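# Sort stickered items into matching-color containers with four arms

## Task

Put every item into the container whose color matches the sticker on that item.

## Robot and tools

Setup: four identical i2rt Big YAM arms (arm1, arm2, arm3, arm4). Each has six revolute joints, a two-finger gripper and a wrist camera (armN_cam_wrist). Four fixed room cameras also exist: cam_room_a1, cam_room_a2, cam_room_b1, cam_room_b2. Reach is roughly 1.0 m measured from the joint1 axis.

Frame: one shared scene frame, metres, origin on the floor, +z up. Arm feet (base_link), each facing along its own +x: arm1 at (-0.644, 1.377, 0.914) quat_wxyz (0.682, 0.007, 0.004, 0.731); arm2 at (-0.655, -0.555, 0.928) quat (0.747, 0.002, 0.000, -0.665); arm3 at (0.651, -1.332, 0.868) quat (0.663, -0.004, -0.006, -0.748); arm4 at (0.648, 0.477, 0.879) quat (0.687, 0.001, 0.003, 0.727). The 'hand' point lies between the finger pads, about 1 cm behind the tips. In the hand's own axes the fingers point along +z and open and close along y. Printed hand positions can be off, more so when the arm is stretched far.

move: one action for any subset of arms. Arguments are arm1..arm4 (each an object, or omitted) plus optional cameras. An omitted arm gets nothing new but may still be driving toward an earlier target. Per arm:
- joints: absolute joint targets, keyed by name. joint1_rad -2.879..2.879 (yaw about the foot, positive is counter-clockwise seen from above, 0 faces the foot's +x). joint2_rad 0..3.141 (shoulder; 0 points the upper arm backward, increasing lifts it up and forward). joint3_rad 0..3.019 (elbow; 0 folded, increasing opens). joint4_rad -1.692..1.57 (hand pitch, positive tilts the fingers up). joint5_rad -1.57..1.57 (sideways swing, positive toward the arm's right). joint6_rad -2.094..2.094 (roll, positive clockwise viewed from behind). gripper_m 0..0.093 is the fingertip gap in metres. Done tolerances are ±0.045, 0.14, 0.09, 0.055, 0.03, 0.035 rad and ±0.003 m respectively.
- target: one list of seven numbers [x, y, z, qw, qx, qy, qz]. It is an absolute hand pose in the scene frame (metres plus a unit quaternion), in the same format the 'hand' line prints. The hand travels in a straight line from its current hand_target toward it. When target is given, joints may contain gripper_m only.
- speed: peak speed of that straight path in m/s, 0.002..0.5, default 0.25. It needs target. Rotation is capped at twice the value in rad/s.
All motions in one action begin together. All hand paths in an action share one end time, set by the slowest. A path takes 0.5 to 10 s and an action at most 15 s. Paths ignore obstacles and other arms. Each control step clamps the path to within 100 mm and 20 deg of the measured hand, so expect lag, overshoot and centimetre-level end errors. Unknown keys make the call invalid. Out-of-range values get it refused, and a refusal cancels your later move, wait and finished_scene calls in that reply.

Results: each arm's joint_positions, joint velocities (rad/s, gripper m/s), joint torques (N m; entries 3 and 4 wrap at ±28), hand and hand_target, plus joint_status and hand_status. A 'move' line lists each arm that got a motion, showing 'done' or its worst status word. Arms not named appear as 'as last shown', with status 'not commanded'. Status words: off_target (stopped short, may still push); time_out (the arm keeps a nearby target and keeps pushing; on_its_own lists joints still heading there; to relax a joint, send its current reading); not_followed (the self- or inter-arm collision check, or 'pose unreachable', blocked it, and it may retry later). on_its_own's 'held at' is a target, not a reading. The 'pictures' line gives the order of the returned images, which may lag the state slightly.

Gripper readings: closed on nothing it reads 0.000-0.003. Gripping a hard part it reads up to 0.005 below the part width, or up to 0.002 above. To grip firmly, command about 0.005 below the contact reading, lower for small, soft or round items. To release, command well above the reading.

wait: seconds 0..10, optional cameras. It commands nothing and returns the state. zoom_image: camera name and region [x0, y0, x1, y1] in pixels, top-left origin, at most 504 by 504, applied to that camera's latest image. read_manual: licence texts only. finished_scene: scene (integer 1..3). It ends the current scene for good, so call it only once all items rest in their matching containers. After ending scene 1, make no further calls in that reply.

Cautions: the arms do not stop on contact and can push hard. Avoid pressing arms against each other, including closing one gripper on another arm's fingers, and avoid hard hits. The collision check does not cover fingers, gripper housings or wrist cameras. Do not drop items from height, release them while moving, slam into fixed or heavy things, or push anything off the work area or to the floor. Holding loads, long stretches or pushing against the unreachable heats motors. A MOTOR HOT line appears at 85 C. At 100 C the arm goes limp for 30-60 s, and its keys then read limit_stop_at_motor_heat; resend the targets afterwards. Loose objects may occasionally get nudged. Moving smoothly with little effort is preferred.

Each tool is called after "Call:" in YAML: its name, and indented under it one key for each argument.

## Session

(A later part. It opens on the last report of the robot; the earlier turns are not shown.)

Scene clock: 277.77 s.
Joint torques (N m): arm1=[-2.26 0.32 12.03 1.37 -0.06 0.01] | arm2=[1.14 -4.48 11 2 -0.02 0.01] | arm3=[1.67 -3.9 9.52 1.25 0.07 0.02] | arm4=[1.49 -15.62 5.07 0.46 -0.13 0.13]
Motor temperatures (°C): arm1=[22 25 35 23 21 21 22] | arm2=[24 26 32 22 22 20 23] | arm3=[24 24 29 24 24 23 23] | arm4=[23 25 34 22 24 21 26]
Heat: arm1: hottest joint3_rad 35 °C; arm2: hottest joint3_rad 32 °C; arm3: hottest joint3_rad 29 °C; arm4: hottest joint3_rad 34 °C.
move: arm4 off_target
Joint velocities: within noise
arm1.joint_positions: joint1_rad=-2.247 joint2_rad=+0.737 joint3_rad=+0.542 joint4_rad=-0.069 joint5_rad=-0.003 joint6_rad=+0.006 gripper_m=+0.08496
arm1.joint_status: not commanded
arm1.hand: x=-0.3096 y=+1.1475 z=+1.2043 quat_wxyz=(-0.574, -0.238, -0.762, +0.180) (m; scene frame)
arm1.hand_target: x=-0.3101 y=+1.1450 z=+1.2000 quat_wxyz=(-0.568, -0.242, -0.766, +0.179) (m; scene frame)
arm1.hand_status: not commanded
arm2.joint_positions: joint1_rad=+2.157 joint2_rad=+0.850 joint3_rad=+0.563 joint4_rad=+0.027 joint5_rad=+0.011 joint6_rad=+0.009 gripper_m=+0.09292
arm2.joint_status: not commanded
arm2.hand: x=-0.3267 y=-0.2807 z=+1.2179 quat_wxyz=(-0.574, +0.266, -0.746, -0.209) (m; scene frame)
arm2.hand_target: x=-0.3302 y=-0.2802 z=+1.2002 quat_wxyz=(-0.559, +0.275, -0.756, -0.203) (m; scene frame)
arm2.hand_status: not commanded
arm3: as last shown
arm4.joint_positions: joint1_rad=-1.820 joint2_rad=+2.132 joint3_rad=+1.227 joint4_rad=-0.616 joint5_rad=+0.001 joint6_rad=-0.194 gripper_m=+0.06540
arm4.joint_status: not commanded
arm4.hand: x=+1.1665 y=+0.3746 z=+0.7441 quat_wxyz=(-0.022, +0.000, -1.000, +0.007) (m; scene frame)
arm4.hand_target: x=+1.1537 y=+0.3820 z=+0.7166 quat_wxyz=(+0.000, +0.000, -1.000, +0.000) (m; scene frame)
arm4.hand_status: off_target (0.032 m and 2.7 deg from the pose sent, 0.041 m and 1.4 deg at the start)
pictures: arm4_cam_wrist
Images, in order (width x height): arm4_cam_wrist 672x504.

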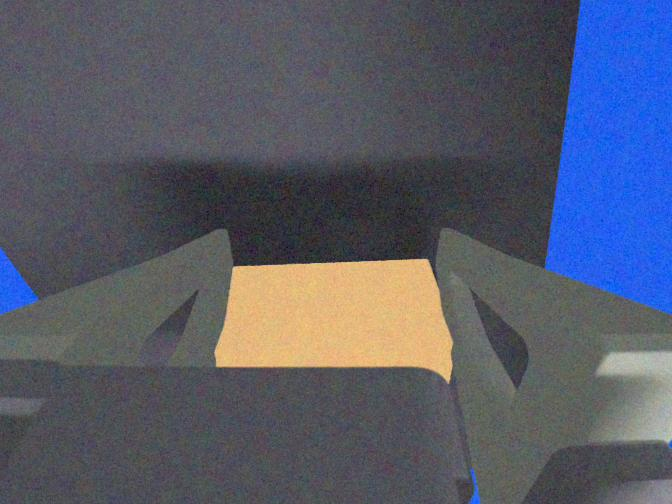

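Call:
move:
  arm4: {"joints":{"gripper_m":0.093}}
  cameras: []

Call:
move:
  arm4: {"target":[1.1,0.38,1.1,0,0,1,0],"speed":0.4}
  cameras: ["arm4_cam_wrist"]

Call:
move:
  arm4: {"joints":{"joint1_rad":0.98,"joint2_rad":0.45,"joint3_rad":1.0,"joint4_rad":-0.75,"joint5_rad":0,"joint6_rad":0}}
  cameras: []

Call:
move:
  arm4: {"target":[0.3,0.72,1.18,0.179,-0.767,0.242,0.568],"speed":0.3}
  cameras: ["arm4_cam_wrist"]

Call:
move:
  arm4: {"target":[0.07,0.881,1.09,0.179,-0.767,0.242,0.568],"speed":0.2}
  cameras: ["arm4_cam_wrist"]

Scene clock: 287.23 s.
Joint torques (N m): arm1=[-2.61 0.56 12.23 1.46 -0.05 0.02] | arm2=[1.26 -4.54 11 1.99 -0.01 0] | arm3=[1.9 -4.07 9.57 1.24 0.07 0.03] | arm4=[1.38 -17.61 4.83 0.4 -0.06 0.15]
Motor temperatures (°C): arm1=[22 25 35 23 21 21 22] | arm2=[24 26 32 22 22 20 23] | arm3=[24 24 30 24 24 23 23] | arm4=[23 25 33 22 24 21 26]
Heat: arm1: hottest joint3_rad 35 °C; arm2: hottest joint3_rad 32 °C; arm3: hottest joint3_rad 30 °C; arm4: hottest joint3_rad 33 °C.
move: arm4 done
Joint velocities: within noise
arm1, arm2: as last shown
arm3.joint_positions: joint1_rad=+1.651 joint2_rad=+0.902 joint3_rad=+1.388 joint4_rad=-1.506 joint5_rad=-0.001 joint6_rad=-0.008 gripper_m=+0.09398
arm3.joint_status: not commanded
arm3.hand: x=+0.9582 y=-1.3384 z=+1.3046 quat_wxyz=(-0.272, -0.014, -0.962, +0.013) (m; scene frame)
arm3.hand_target: x=+0.9590 y=-1.3357 z=+1.3118 quat_wxyz=(-0.282, -0.013, -0.959, +0.011) (m; scene frame)
arm3.hand_status: not commanded
arm4.joint_positions: joint1_rad=-1.818 joint2_rad=+2.153 joint3_rad=+1.227 joint4_rad=-0.613 joint5_rad=+0.000 joint6_rad=-0.194 gripper_m=+0.09290
arm4.joint_status: all done
arm4.hand: x=+1.1617 y=+0.3769 z=+0.7332 quat_wxyz=(-0.013, +0.002, -1.000, +0.005) (m; scene frame)
arm4.hand_target: x=+1.1536 y=+0.3820 z=+0.7165 quat_wxyz=(+0.000, +0.000, -1.000, +0.000) (m; scene frame)
arm4.hand_status: not commanded
pictures: none
No camera images: "cameras" was empty.

Scene clock: 288.93 s.
Joint torques (N m): arm1=[-2.78 0.26 12.1 1.44 -0.05 0.06] | arm2=[1.26 -4.54 10.97 2.03 -0.01 0] | arm3=[1.85 -3.96 9.58 1.25 0.06 0.03] | arm4=[-0.21 -13.8 10.5 -0.31 -0.06 -0.12]
Motor temperatures (°C): arm1=[22 25 35 23 21 21 22] | arm2=[24 26 32 22 22 20 23] | arm3=[24 24 30 24 24 23 23] | arm4=[23 25 33 22 24 21 26]
Heat: arm1: hottest joint3_rad 35 °C; arm2: hottest joint3_rad 32 °C; arm3: hottest joint3_rad 30 °C; arm4: hottest joint3_rad 33 °C.
move: arm4 done
Joint velocities: within noise
arm1, arm2, arm3: as last shown
arm4.joint_positions: joint1_rad=-1.834 joint2_rad=+1.532 joint3_rad=+1.411 joint4_rad=-1.450 joint5_rad=-0.001 joint6_rad=-0.201 gripper_m=+0.09291
arm4.joint_status: not commanded
arm4.hand: x=+1.0930 y=+0.3847 z=+1.0949 quat_wxyz=(+0.003, -0.003, -1.000, +0.001) (m; scene frame)
arm4.hand_target: x=+1.0998 y=+0.3800 z=+1.0998 quat_wxyz=(+0.000, +0.000, -1.000, +0.000) (m; scene frame)
arm4.hand_status: done (0.010 m and 0.5 deg from the pose sent, 0.372 m and 1.6 deg at the start)
pictures: arm4_cam_wrist
Images, in order (width x height): arm4_cam_wrist 672x504.

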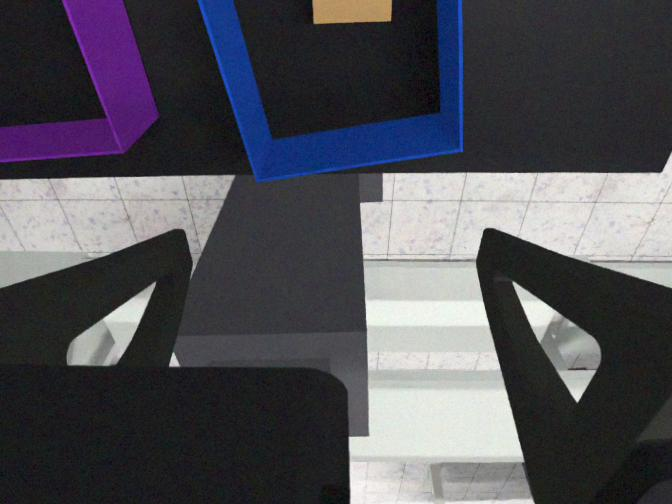

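Scene clock: 291.23 s.
Joint torques (N m): arm1=[-1.9 0.62 11.97 1.46 -0.06 0.05] | arm2=[1.14 -4.48 10.99 2.02 -0.01 0] | arm3=[1.9 -4.01 9.57 1.24 0.08 0.03] | arm4=[1.14 2.2 8.27 1.72 0.18 0.16]
Motor temperatures (°C): arm1=[22 25 35 23 21 21 22] | arm2=[24 26 32 22 22 20 23] | arm3=[24 24 30 24 24 23 23] | arm4=[23 24 33 22 24 21 26]
Heat: arm1: hottest joint3_rad 35 °C; arm2: hottest joint3_rad 32 °C; arm3: hottest joint3_rad 30 °C; arm4: hottest joint3_rad 33 °C.
move: arm4 done
Joint velocities: within noise
arm1, arm2, arm3: as last shown
arm4.joint_positions: joint1_rad=+0.976 joint2_rad=+0.448 joint3_rad=+1.004 joint4_rad=-0.763 joint5_rad=-0.002 joint6_rad=-0.014 gripper_m=+0.09297
arm4.joint_status: all done
arm4.hand: x=+0.4122 y=+0.6213 z=+1.3859 quat_wxyz=(-0.169, +0.749, -0.202, -0.608) (m; scene frame)
arm4.hand_target: x=+0.4103 y=+0.6216 z=+1.3865 quat_wxyz=(-0.165, +0.745, -0.206, -0.612) (m; scene frame)
arm4.hand_status: not commanded
pictures: none
No camera images: "cameras" was empty.

Scene clock: 292.80 s.
Joint torques (N m): arm1=[-2.08 -0.26 12.03 1.32 -0.04 0.03] | arm2=[1.32 -4.42 10.99 2 -0.01 0] | arm3=[1.85 -3.96 9.55 1.21 0.07 0.03] | arm4=[0.09 -4.48 9.92 1.99 0.21 0.16]
Motor temperatures (°C): arm1=[22 25 35 23 21 21 22] | arm2=[24 26 32 22 22 20 23] | arm3=[24 24 30 24 24 23 23] | arm4=[23 24 33 22 24 21 26]
Heat: arm1: hottest joint3_rad 35 °C; arm2: hottest joint3_rad 32 °C; arm3: hottest joint3_rad 30 °C; arm4: hottest joint3_rad 33 °C.
move: arm4 done
Joint velocities: within noise
arm1, arm2, arm3: as last shown
arm4.joint_positions: joint1_rad=+0.925 joint2_rad=+0.829 joint3_rad=+0.605 joint4_rad=-0.102 joint5_rad=+0.010 joint6_rad=-0.014 gripper_m=+0.09297
arm4.joint_status: not commanded
arm4.hand: x=+0.2985 y=+0.7157 z=+1.1710 quat_wxyz=(-0.175, +0.777, -0.235, -0.557) (m; scene frame)
arm4.hand_target: x=+0.3001 y=+0.7199 z=+1.1799 quat_wxyz=(-0.179, +0.767, -0.242, -0.567) (m; scene frame)
arm4.hand_status: done (0.010 m and 2.0 deg from the pose sent, 0.254 m and 6.9 deg at the start)
pictures: arm4_cam_wrist
Images, in order (width x height): arm4_cam_wrist 672x504.

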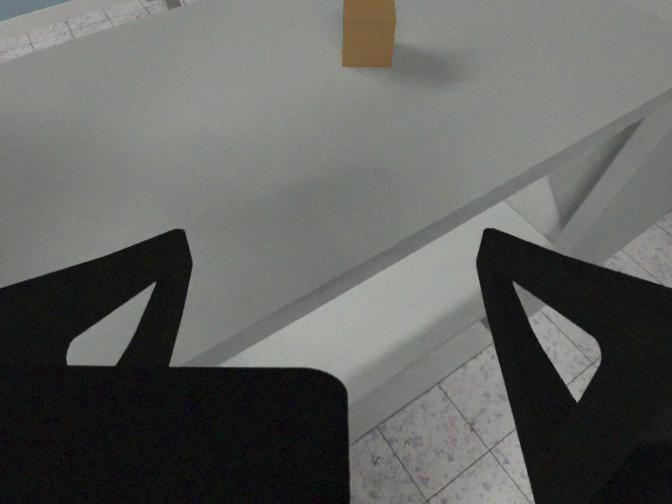

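Scene clock: 294.83 s.
Joint torques (N m): arm1=[-2.14 0.44 11.99 1.43 -0.06 0] | arm2=[1.2 -4.54 10.97 2 -0.01 0.01] | arm3=[1.85 -3.96 9.57 1.24 0.07 0.02] | arm4=[0.09 -15.91 11.66 2.06 -0.04 0.15]
Motor temperatures (°C): arm1=[22 25 35 23 21 21 22] | arm2=[24 26 32 22 22 20 23] | arm3=[24 24 30 24 24 23 23] | arm4=[23 24 33 22 24 21 26]
Heat: arm1: hottest joint3_rad 35 °C; arm2: hottest joint3_rad 32 °C; arm3: hottest joint3_rad 30 °C; arm4: hottest joint3_rad 33 °C.
move: arm4 off_target
Joint velocities: within noise
arm1, arm2, arm3: as last shown
arm4.joint_positions: joint1_rad=+0.918 joint2_rad=+1.710 joint3_rad=+1.095 joint4_rad=+0.273 joint5_rad=+0.009 joint6_rad=-0.014 gripper_m=+0.09297
arm4.joint_status: not commanded
arm4.hand: x=+0.0813 y=+0.8658 z=+1.0728 quat_wxyz=(-0.175, +0.781, -0.239, -0.550) (m; scene frame)
arm4.hand_target: x=+0.0714 y=+0.8802 z=+1.0903 quat_wxyz=(-0.179, +0.766, -0.242, -0.568) (m; scene frame)
arm4.hand_status: off_target (0.026 m and 2.7 deg from the pose sent, 0.293 m and 2.0 deg at the start)
pictures: arm4_cam_wrist
Images, in order (width x height): arm4_cam_wrist 672x504.

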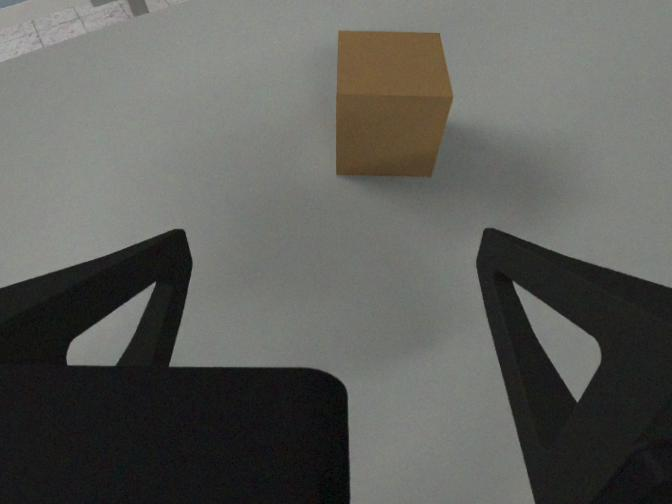

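Call:
move:
  arm4: {"target":[-0.006,0.962,1.058,0.179,-0.767,0.242,0.568],"speed":0.12}
  cameras: ["arm4_cam_wrist"]

Scene clock: 299.83 s.
Joint torques (N m): arm1=[-2.08 0.26 12.03 1.51 -0.04 0.02] | arm2=[1.26 -4.48 10.99 2.04 -0.01 0] | arm3=[1.85 -3.96 9.57 1.25 0.07 0.03] | arm4=[0.44 -20.42 12.08 1.01 -0.06 0.03]
Motor temperatures (°C): arm1=[22 25 35 23 21 21 22] | arm2=[24 25 32 22 22 20 23] | arm3=[24 24 30 24 24 23 23] | arm4=[23 24 35 22 24 21 25]
Heat: arm1: hottest joint3_rad 35 °C; arm2: hottest joint3_rad 32 °C; arm3: hottest joint3_rad 30 °C; arm4: hottest joint3_rad 35 °C.
move: arm4 off_target
Joint velocities: within noise
arm1, arm2, arm3: as last shown
arm4.joint_positions: joint1_rad=+0.880 joint2_rad=+1.985 joint3_rad=+1.435 joint4_rad=+0.243 joint5_rad=-0.025 joint6_rad=-0.014 gripper_m=+0.09297
arm4.joint_status: not commanded
arm4.hand: x=+0.0032 y=+0.9481 z=+1.0557 quat_wxyz=(-0.177, +0.769, -0.241, -0.565) (m; scene frame)
arm4.hand_target: x=-0.0048 y=+0.9615 z=+1.0579 quat_wxyz=(-0.179, +0.766, -0.242, -0.568) (m; scene frame)
arm4.hand_status: off_target (0.017 m and 0.6 deg from the pose sent, 0.131 m and 2.7 deg at the start)
pictures: arm4_cam_wrist
Images, in order (width x height): arm4_cam_wrist 672x504.

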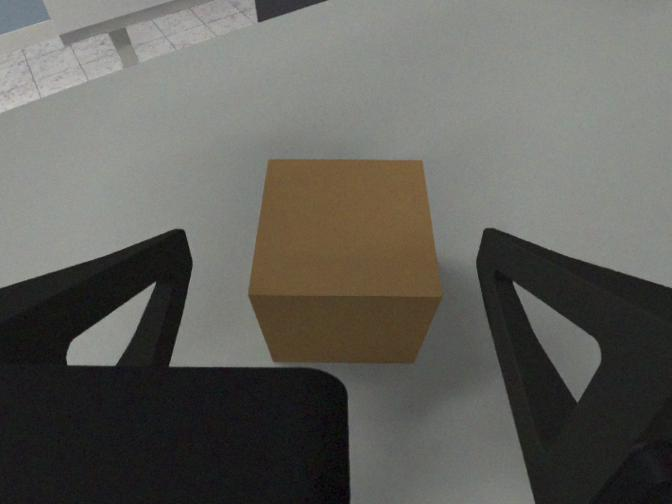

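Aligned; lower slightly with a bit more advance, grip, and carry to the purple box.

Call:
move:
  arm4: {"target":[-0.015,0.967,1.043,0.179,-0.767,0.242,0.568],"speed":0.1}
  cameras: []

Call:
move:
  arm4: {"joints":{"gripper_m":0.03}}
  cameras: ["arm4_cam_wrist"]

Call:
move:
  arm4: {"target":[0.3,0.72,1.2,0.179,-0.767,0.242,0.568],"speed":0.3}
  cameras: []

Call:
move:
  arm4: {"joints":{"joint2_rad":0.45,"joint3_rad":1.0,"joint4_rad":-0.75}}
  cameras: []

Call:
move:
  arm4: {"joints":{"joint1_rad":-1.1,"joint2_rad":0.9,"joint3_rad":1.2,"joint4_rad":-1.5}}
  cameras: ["arm4_cam_wrist"]

Call:
move:
  arm4: {"target":[1.13,0.75,0.95,0,0,1,0],"speed":0.35}
  cameras: ["arm4_cam_wrist"]

Scene clock: 309.63 s.
Joint torques (N m): arm1=[-2.37 0.26 12.11 1.47 -0.02 0.02] | arm2=[1.26 -4.42 10.97 1.99 -0.02 0] | arm3=[1.85 -4.07 9.57 1.25 0.07 0.02] | arm4=[0.79 -20.54 12.26 1.47 0 0.06]
Motor temperatures (°C): arm1=[22 25 35 23 21 21 22] | arm2=[24 25 32 22 22 20 23] | arm3=[24 24 30 24 24 23 23] | arm4=[23 25 35 22 24 21 25]
Heat: arm1: hottest joint3_rad 35 °C; arm2: hottest joint3_rad 32 °C; arm3: hottest joint3_rad 30 °C; arm4: hottest joint3_rad 35 °C.
move: arm4 off_target
Joint velocities: within noise
arm1, arm2, arm3: as last shown
arm4.joint_positions: joint1_rad=+0.880 joint2_rad=+2.027 joint3_rad=+1.461 joint4_rad=+0.243 joint5_rad=-0.025 joint6_rad=-0.014 gripper_m=+0.09297
arm4.joint_status: not commanded
arm4.hand: x=-0.0039 y=+0.9531 z=+1.0369 quat_wxyz=(-0.174, +0.774, -0.242, -0.558) (m; scene frame)
arm4.hand_target: x=-0.0137 y=+0.9663 z=+1.0431 quat_wxyz=(-0.179, +0.766, -0.242, -0.568) (m; scene frame)
arm4.hand_status: off_target (0.019 m and 1.5 deg from the pose sent, 0.029 m and 0.6 deg at the start)
pictures: none
No camera images: "cameras" was empty.

Scene clock: 310.27 s.
Joint torques (N m): arm1=[-2.61 -0.56 12.12 1.48 -0.05 0.03] | arm2=[1.2 -4.54 10.99 2 -0.01 0] | arm3=[1.9 -3.84 9.58 1.22 0.06 0.02] | arm4=[0.26 -20.95 12.03 1.59 0.03 0.07]
Motor temperatures (°C): arm1=[22 25 35 23 21 21 22] | arm2=[24 25 32 22 22 20 23] | arm3=[24 24 30 24 24 23 23] | arm4=[23 25 35 22 24 21 25]
Heat: arm1: hottest joint3_rad 35 °C; arm2: hottest joint3_rad 32 °C; arm3: hottest joint3_rad 30 °C; arm4: hottest joint3_rad 35 °C.
move: arm4 off_target
Joint velocities: within noise
arm1.joint_positions: joint1_rad=-2.247 joint2_rad=+0.737 joint3_rad=+0.542 joint4_rad=-0.069 joint5_rad=-0.003 joint6_rad=+0.006 gripper_m=+0.08496
arm1.joint_status: not commanded
arm1.hand: x=-0.3096 y=+1.1475 z=+1.2043 quat_wxyz=(-0.574, -0.238, -0.762, +0.180) (m; scene frame)
arm1.hand_target: x=-0.3101 y=+1.1450 z=+1.2000 quat_wxyz=(-0.568, -0.242, -0.766, +0.179) (m; scene frame)
arm1.hand_status: not commanded
arm2.joint_positions: joint1_rad=+2.157 joint2_rad=+0.850 joint3_rad=+0.563 joint4_rad=+0.027 joint5_rad=+0.011 joint6_rad=+0.009 gripper_m=+0.09292
arm2.joint_status: not commanded
arm2.hand: x=-0.3267 y=-0.2807 z=+1.2179 quat_wxyz=(-0.574, +0.266, -0.746, -0.209) (m; scene frame)
arm2.hand_target: x=-0.3302 y=-0.2802 z=+1.2002 quat_wxyz=(-0.559, +0.275, -0.756, -0.203) (m; scene frame)
arm2.hand_status: not commanded
arm3: as last shown
arm4.joint_positions: joint1_rad=+0.880 joint2_rad=+2.027 joint3_rad=+1.461 joint4_rad=+0.243 joint5_rad=-0.025 joint6_rad=-0.014 gripper_m=+0.05325
arm4.joint_status: gripper_m off_target (ended at +0.05329, target +0.03000)
arm4.hand: x=-0.0040 y=+0.9533 z=+1.0373 quat_wxyz=(-0.175, +0.774, -0.242, -0.558) (m; scene frame)
arm4.hand_target: x=-0.0138 y=+0.9662 z=+1.0432 quat_wxyz=(-0.179, +0.766, -0.242, -0.568) (m; scene frame)
arm4.hand_status: not commanded
pictures: arm4_cam_wrist
Images, in order (width x height): arm4_cam_wrist 672x504.

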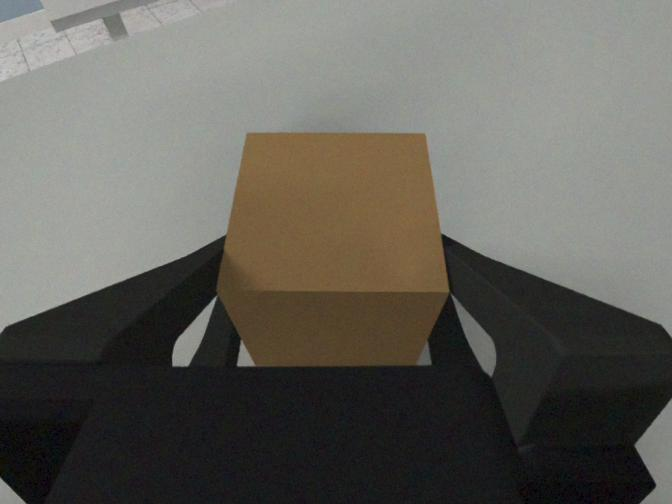

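Scene clock: 312.43 s.
Joint torques (N m): arm1=[-2.32 -0.21 12.1 1.44 -0.03 0.03] | arm2=[1.14 -4.48 10.99 1.99 0 0] | arm3=[1.85 -3.96 9.51 1.24 0.07 0.03] | arm4=[1.32 -3.14 9.77 1.13 0.2 0.17]
Motor temperatures (°C): arm1=[22 25 35 23 21 21 22] | arm2=[24 25 32 22 22 20 23] | arm3=[24 24 30 24 24 23 23] | arm4=[23 25 35 22 24 21 25]
Heat: arm1: hottest joint3_rad 35 °C; arm2: hottest joint3_rad 32 °C; arm3: hottest joint3_rad 30 °C; arm4: hottest joint3_rad 35 °C.
move: arm4 done
Joint velocities: within noise
arm1, arm2: as last shown
arm3.joint_positions: joint1_rad=+1.651 joint2_rad=+0.902 joint3_rad=+1.388 joint4_rad=-1.506 joint5_rad=-0.001 joint6_rad=-0.008 gripper_m=+0.09398
arm3.joint_status: not commanded
arm3.hand: x=+0.9582 y=-1.3384 z=+1.3046 quat_wxyz=(-0.272, -0.014, -0.962, +0.013) (m; scene frame)
arm3.hand_target: x=+0.9590 y=-1.3357 z=+1.3118 quat_wxyz=(-0.282, -0.013, -0.959, +0.011) (m; scene frame)
arm3.hand_status: not commanded
arm4.joint_positions: joint1_rad=+0.907 joint2_rad=+0.800 joint3_rad=+0.656 joint4_rad=-0.135 joint5_rad=+0.010 joint6_rad=-0.014 gripper_m=+0.05325
arm4.joint_status: not commanded
arm4.hand: x=+0.3032 y=+0.7218 z=+1.2068 quat_wxyz=(-0.186, +0.761, -0.238, -0.574) (m; scene frame)
arm4.hand_target: x=+0.3002 y=+0.7200 z=+1.2001 quat_wxyz=(-0.179, +0.766, -0.242, -0.568) (m; scene frame)
arm4.hand_status: done (0.008 m and 1.3 deg from the pose sent, 0.416 m and 1.5 deg at the start)
pictures: none
No camera images: "cameras" was empty.

Scene clock: 313.80 s.
Joint torques (N m): arm1=[-2.26 -0.56 11.86 1.44 -0.02 0.04] | arm2=[1.14 -4.54 11 1.98 -0.01 0] | arm3=[1.9 -3.96 9.55 1.26 0.07 0.03] | arm4=[1.44 1.85 8.83 1.1 0.18 0.18]
Motor temperatures (°C): arm1=[22 25 35 23 21 21 22] | arm2=[24 25 32 22 22 20 23] | arm3=[24 24 30 24 24 23 23] | arm4=[23 25 35 22 24 21 25]
Heat: arm1: hottest joint3_rad 35 °C; arm2: hottest joint3_rad 32 °C; arm3: hottest joint3_rad 30 °C; arm4: hottest joint3_rad 35 °C.
move: arm4 done
Joint velocities: within noise
arm1, arm2, arm3: as last shown
arm4.joint_positions: joint1_rad=+0.907 joint2_rad=+0.452 joint3_rad=+0.998 joint4_rad=-0.742 joint5_rad=+0.010 joint6_rad=-0.014 gripper_m=+0.05325
arm4.joint_status: all done
arm4.hand: x=+0.4213 y=+0.6410 z=+1.3867 quat_wxyz=(-0.196, +0.737, -0.231, -0.604) (m; scene frame)
arm4.hand_target: x=+0.4212 y=+0.6387 z=+1.3864 quat_wxyz=(-0.190, +0.738, -0.233, -0.604) (m; scene frame)
arm4.hand_status: not commanded
pictures: none
No camera images: "cameras" was empty.

Scene clock: 315.77 s.
Joint torques (N m): arm1=[-2.32 0.32 12.22 1.51 -0.02 0.04] | arm2=[1.26 -4.42 10.99 2.02 -0.01 0] | arm3=[1.85 -3.96 9.57 1.24 0.08 0.02] | arm4=[0.73 -5.83 10.62 0.24 0.05 0.12]
Motor temperatures (°C): arm1=[22 25 35 23 21 21 22] | arm2=[24 25 32 22 22 20 23] | arm3=[24 24 30 24 24 23 23] | arm4=[23 25 36 22 24 21 25]
Heat: arm1: hottest joint3_rad 35 °C; arm2: hottest joint3_rad 32 °C; arm3: hottest joint3_rad 30 °C; arm4: hottest joint3_rad 36 °C.
move: arm4 done
Joint velocities: within noise
arm1, arm2, arm3: as last shown
arm4.joint_positions: joint1_rad=-1.098 joint2_rad=+0.915 joint3_rad=+1.173 joint4_rad=-1.490 joint5_rad=+0.015 joint6_rad=-0.012 gripper_m=+0.05326
arm4.joint_status: all done
arm4.hand: x=+0.9069 y=+0.6255 z=+1.2132 quat_wxyz=(-0.162, +0.263, -0.950, -0.035) (m; scene frame)
arm4.hand_target: x=+0.9053 y=+0.6242 z=+1.2285 quat_wxyz=(-0.177, +0.256, -0.949, -0.040) (m; scene frame)
arm4.hand_status: not commanded
pictures: arm4_cam_wrist
Images, in order (width x height): arm4_cam_wrist 672x504.

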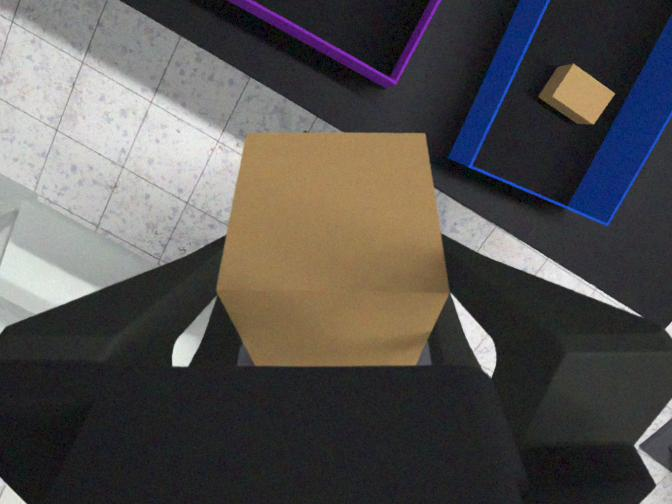

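Scene clock: 317.73 s.
Joint torques (N m): arm1=[-2.37 0.03 12.19 1.5 -0.02 0.03] | arm2=[1.32 -4.31 11 1.98 -0.01 0] | arm3=[1.79 -3.96 9.51 1.26 0.07 0.03] | arm4=[-0.15 -19.19 10.85 -0.31 0.02 0.16]
Motor temperatures (°C): arm1=[22 25 35 23 21 21 22] | arm2=[24 25 32 22 22 20 23] | arm3=[24 24 30 24 24 23 23] | arm4=[23 25 36 22 24 21 26]
Heat: arm1: hottest joint3_rad 35 °C; arm2: hottest joint3_rad 32 °C; arm3: hottest joint3_rad 30 °C; arm4: hottest joint3_rad 36 °C.
move: arm4 off_target
Joint velocities: within noise
arm1, arm2, arm3: as last shown
arm4.joint_positions: joint1_rad=-1.104 joint2_rad=+1.873 joint3_rad=+1.424 joint4_rad=-1.156 joint5_rad=+0.002 joint6_rad=+0.501 gripper_m=+0.05327
arm4.joint_status: not commanded
arm4.hand: x=+1.1116 y=+0.7442 z=+0.9341 quat_wxyz=(+0.017, +0.011, -1.000, +0.011) (m; scene frame)
arm4.hand_target: x=+1.1292 y=+0.7495 z=+0.9504 quat_wxyz=(+0.000, +0.000, -1.000, +0.000) (m; scene frame)
arm4.hand_status: off_target (0.025 m and 2.7 deg from the pose sent, 0.367 m and 36.2 deg at the start)
pictures: arm4_cam_wrist
Images, in order (width x height): arm4_cam_wrist 672x504.

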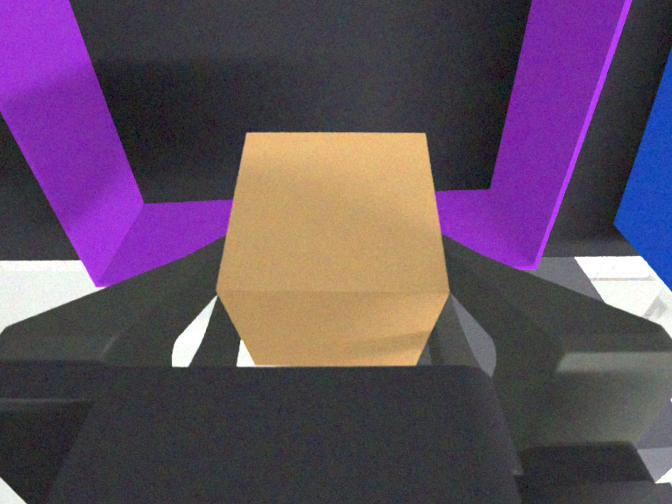

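Call:
move:
  arm4: {"target":[1.13,0.755,0.8,0,0,1,0],"speed":0.25}
  cameras: ["arm4_cam_wrist"]

Call:
move:
  arm4: {"target":[1.13,0.755,0.738,0,0,1,0],"speed":0.1}
  cameras: ["arm4_cam_wrist"]

Call:
move:
  arm4: {"joints":{"gripper_m":0.085}}
  cameras: []

Call:
move:
  arm4: {"target":[1.05,0.7,1.1,0,0,1,0],"speed":0.4}
  cameras: ["arm4_cam_wrist","cam_room_a2"]

Scene clock: 324.20 s.
Joint torques (N m): arm1=[-2.08 0.15 12.11 1.42 -0.05 0.02] | arm2=[1.32 -4.42 10.97 2 -0.01 0] | arm3=[2.02 -3.96 9.57 1.26 0.07 0.03] | arm4=[0.73 -21.36 6.57 0.34 0.01 0.17]
Motor temperatures (°C): arm1=[22 25 35 23 21 21 22] | arm2=[24 25 32 22 22 20 23] | arm3=[24 24 30 24 24 23 23] | arm4=[23 25 35 22 24 21 26]
Heat: arm1: hottest joint3_rad 35 °C; arm2: hottest joint3_rad 32 °C; arm3: hottest joint3_rad 30 °C; arm4: hottest joint3_rad 35 °C.
move: arm4 done
Joint velocities: within noise
arm1, arm2, arm3: as last shown
arm4.joint_positions: joint1_rad=-1.104 joint2_rad=+2.091 joint3_rad=+1.361 joint4_rad=-0.852 joint5_rad=+0.002 joint6_rad=+0.509 gripper_m=+0.05327
arm4.joint_status: not commanded
arm4.hand: x=+1.1252 y=+0.7519 z=+0.7988 quat_wxyz=(+0.006, +0.007, -1.000, +0.005) (m; scene frame)
arm4.hand_target: x=+1.1299 y=+0.7550 z=+0.8000 quat_wxyz=(+0.000, +0.000, -1.000, +0.000) (m; scene frame)
arm4.hand_status: done (0.006 m and 1.3 deg from the pose sent, 0.136 m and 2.7 deg at the start)
pictures: arm4_cam_wrist
Images, in order (width x height): arm4_cam_wrist 672x504.

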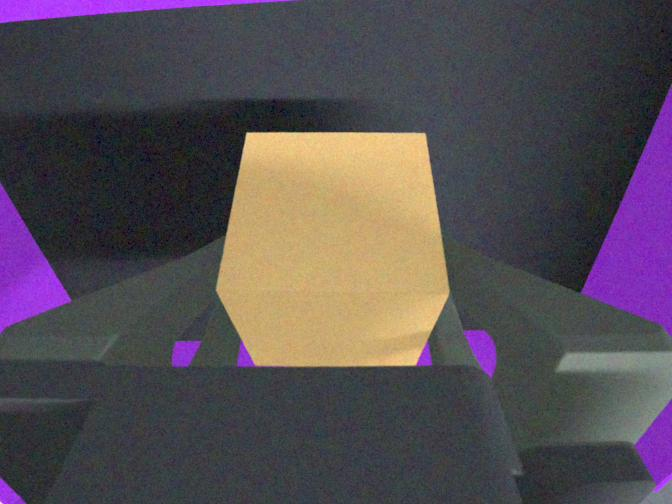

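Scene clock: 325.33 s.
Joint torques (N m): arm1=[-1.79 -0.09 12.03 1.54 -0.03 0.03] | arm2=[1.32 -4.31 11 2 -0.02 0] | arm3=[1.85 -3.9 9.59 1.26 0.08 0.02] | arm4=[0.91 -16.85 5.85 0.98 0.19 0.19]
Motor temperatures (°C): arm1=[22 25 35 23 21 21 22] | arm2=[24 25 32 22 22 20 23] | arm3=[24 24 30 24 24 23 23] | arm4=[23 25 35 22 24 21 26]
Heat: arm1: hottest joint3_rad 35 °C; arm2: hottest joint3_rad 32 °C; arm3: hottest joint3_rad 30 °C; arm4: hottest joint3_rad 35 °C.
move: arm4 off_target
Joint velocities: within noise
arm1, arm2, arm3: as last shown
arm4.joint_positions: joint1_rad=-1.104 joint2_rad=+2.153 joint3_rad=+1.361 joint4_rad=-0.748 joint5_rad=-0.002 joint6_rad=+0.509 gripper_m=+0.05327
arm4.joint_status: not commanded
arm4.hand: x=+1.1349 y=+0.7583 z=+0.7659 quat_wxyz=(-0.011, +0.007, -1.000, -0.007) (m; scene frame)
arm4.hand_target: x=+1.1289 y=+0.7544 z=+0.7391 quat_wxyz=(+0.000, +0.000, -1.000, +0.000) (m; scene frame)
arm4.hand_status: off_target (0.029 m and 1.7 deg from the pose sent, 0.061 m and 1.2 deg at the start)
pictures: arm4_cam_wrist
Images, in order (width x height): arm4_cam_wrist 672x504.

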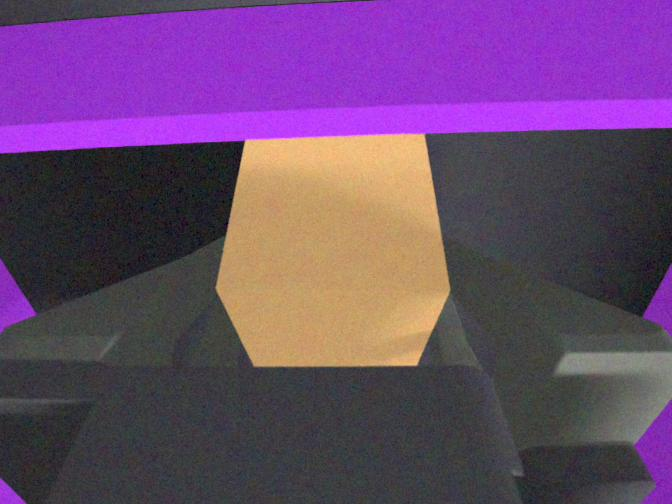

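Scene clock: 325.97 s.
Joint torques (N m): arm1=[-2.02 0.56 12.01 1.47 -0.04 0.05] | arm2=[1.2 -4.6 10.99 2 -0.02 0] | arm3=[1.9 -3.84 9.54 1.28 0.07 0.02] | arm4=[1.08 -19.43 5.64 0.47 0.15 0.16]
Motor temperatures (°C): arm1=[22 25 35 23 21 21 22] | arm2=[24 25 32 22 22 20 23] | arm3=[24 24 30 24 24 23 23] | arm4=[23 25 35 22 24 21 26]
Heat: arm1: hottest joint3_rad 35 °C; arm2: hottest joint3_rad 32 °C; arm3: hottest joint3_rad 30 °C; arm4: hottest joint3_rad 35 °C.
move: arm4 done
Joint velocities: within noise
arm1, arm2, arm3: as last shown
arm4.joint_positions: joint1_rad=-1.104 joint2_rad=+2.174 joint3_rad=+1.361 joint4_rad=-0.736 joint5_rad=-0.002 joint6_rad=+0.510 gripper_m=+0.08492
arm4.joint_status: all done
arm4.hand: x=+1.1331 y=+0.7572 z=+0.7546 quat_wxyz=(-0.007, +0.007, -1.000, -0.005) (m; scene frame)
arm4.hand_target: x=+1.1288 y=+0.7544 z=+0.7391 quat_wxyz=(+0.000, +0.000, -1.000, +0.000) (m; scene frame)
arm4.hand_status: not commanded
pictures: none
No camera images: "cameras" was empty.

Scene clock: 327.63 s.
Joint torques (N m): arm1=[-2.43 0.09 12.07 1.36 -0.05 0.04] | arm2=[1.2 -4.42 10.99 2 -0.01 0] | arm3=[1.9 -3.9 9.58 1.26 0.07 0.03] | arm4=[-0.32 -13.22 10.74 -0.43 0.19 -0.01]
Motor temperatures (°C): arm1=[22 25 35 23 21 21 22] | arm2=[24 25 32 22 22 20 23] | arm3=[24 24 30 24 24 23 23] | arm4=[23 25 35 22 24 21 26]
Heat: arm1: hottest joint3_rad 35 °C; arm2: hottest joint3_rad 32 °C; arm3: hottest joint3_rad 30 °C; arm4: hottest joint3_rad 35 °C.
move: arm4 off_target
Joint velocities: within noise
arm1.joint_positions: joint1_rad=-2.247 joint2_rad=+0.737 joint3_rad=+0.542 joint4_rad=-0.069 joint5_rad=-0.003 joint6_rad=+0.006 gripper_m=+0.08496
arm1.joint_status: not commanded
arm1.hand: x=-0.3096 y=+1.1475 z=+1.2043 quat_wxyz=(-0.574, -0.238, -0.762, +0.180) (m; scene frame)
arm1.hand_target: x=-0.3101 y=+1.1450 z=+1.2000 quat_wxyz=(-0.568, -0.242, -0.766, +0.179) (m; scene frame)
arm1.hand_status: not commanded
arm2.joint_positions: joint1_rad=+2.157 joint2_rad=+0.850 joint3_rad=+0.563 joint4_rad=+0.027 joint5_rad=+0.011 joint6_rad=+0.009 gripper_m=+0.09292
arm2.joint_status: not commanded
arm2.hand: x=-0.3267 y=-0.2807 z=+1.2179 quat_wxyz=(-0.574, +0.266, -0.746, -0.209) (m; scene frame)
arm2.hand_target: x=-0.3302 y=-0.2802 z=+1.2002 quat_wxyz=(-0.559, +0.275, -0.756, -0.203) (m; scene frame)
arm2.hand_status: not commanded
arm3: as last shown
arm4.joint_positions: joint1_rad=-1.112 joint2_rad=+1.522 joint3_rad=+1.399 joint4_rad=-1.449 joint5_rad=-0.002 joint6_rad=+0.510 gripper_m=+0.08492
arm4.joint_status: not commanded
arm4.hand: x=+1.0406 y=+0.6995 z=+1.0937 quat_wxyz=(+0.004, +0.003, -1.000, +0.001) (m; scene frame)
arm4.hand_target: x=+1.0498 y=+0.6999 z=+1.1000 quat_wxyz=(+0.000, +0.000, -1.000, +0.000) (m; scene frame)
arm4.hand_status: off_target (0.011 m and 0.5 deg from the pose sent, 0.360 m and 1.3 deg at the start)
pictures: arm4_cam_wrist, cam_room_a2
Images, in order (width x height): arm4_cam_wrist 672x504, cam_room_a2 672x504.

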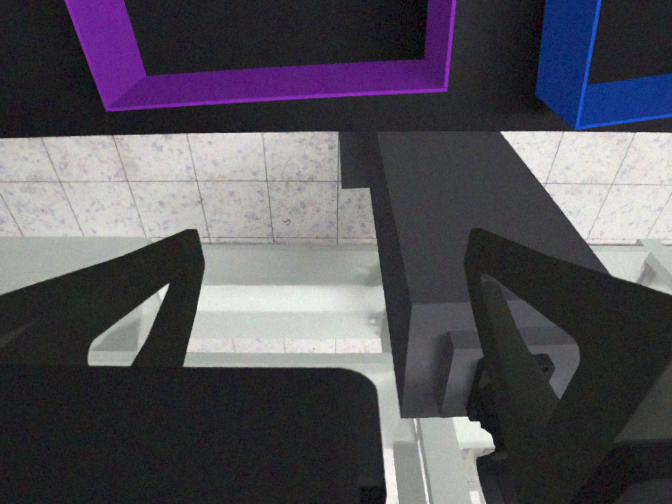

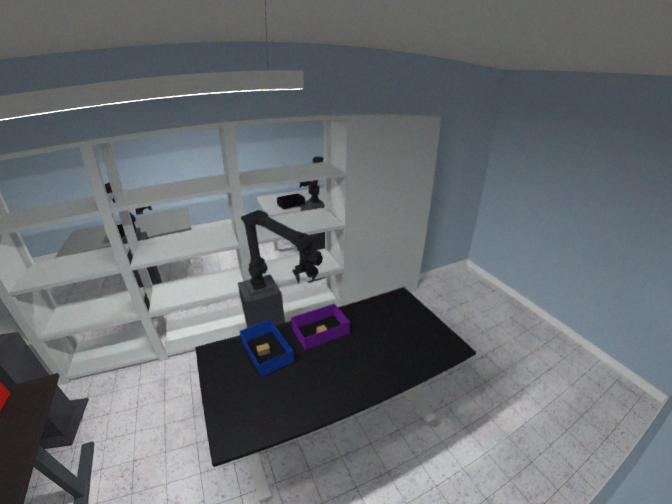

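Call:
finished_scene:
  scene: 1

The scene is finished: the task was done.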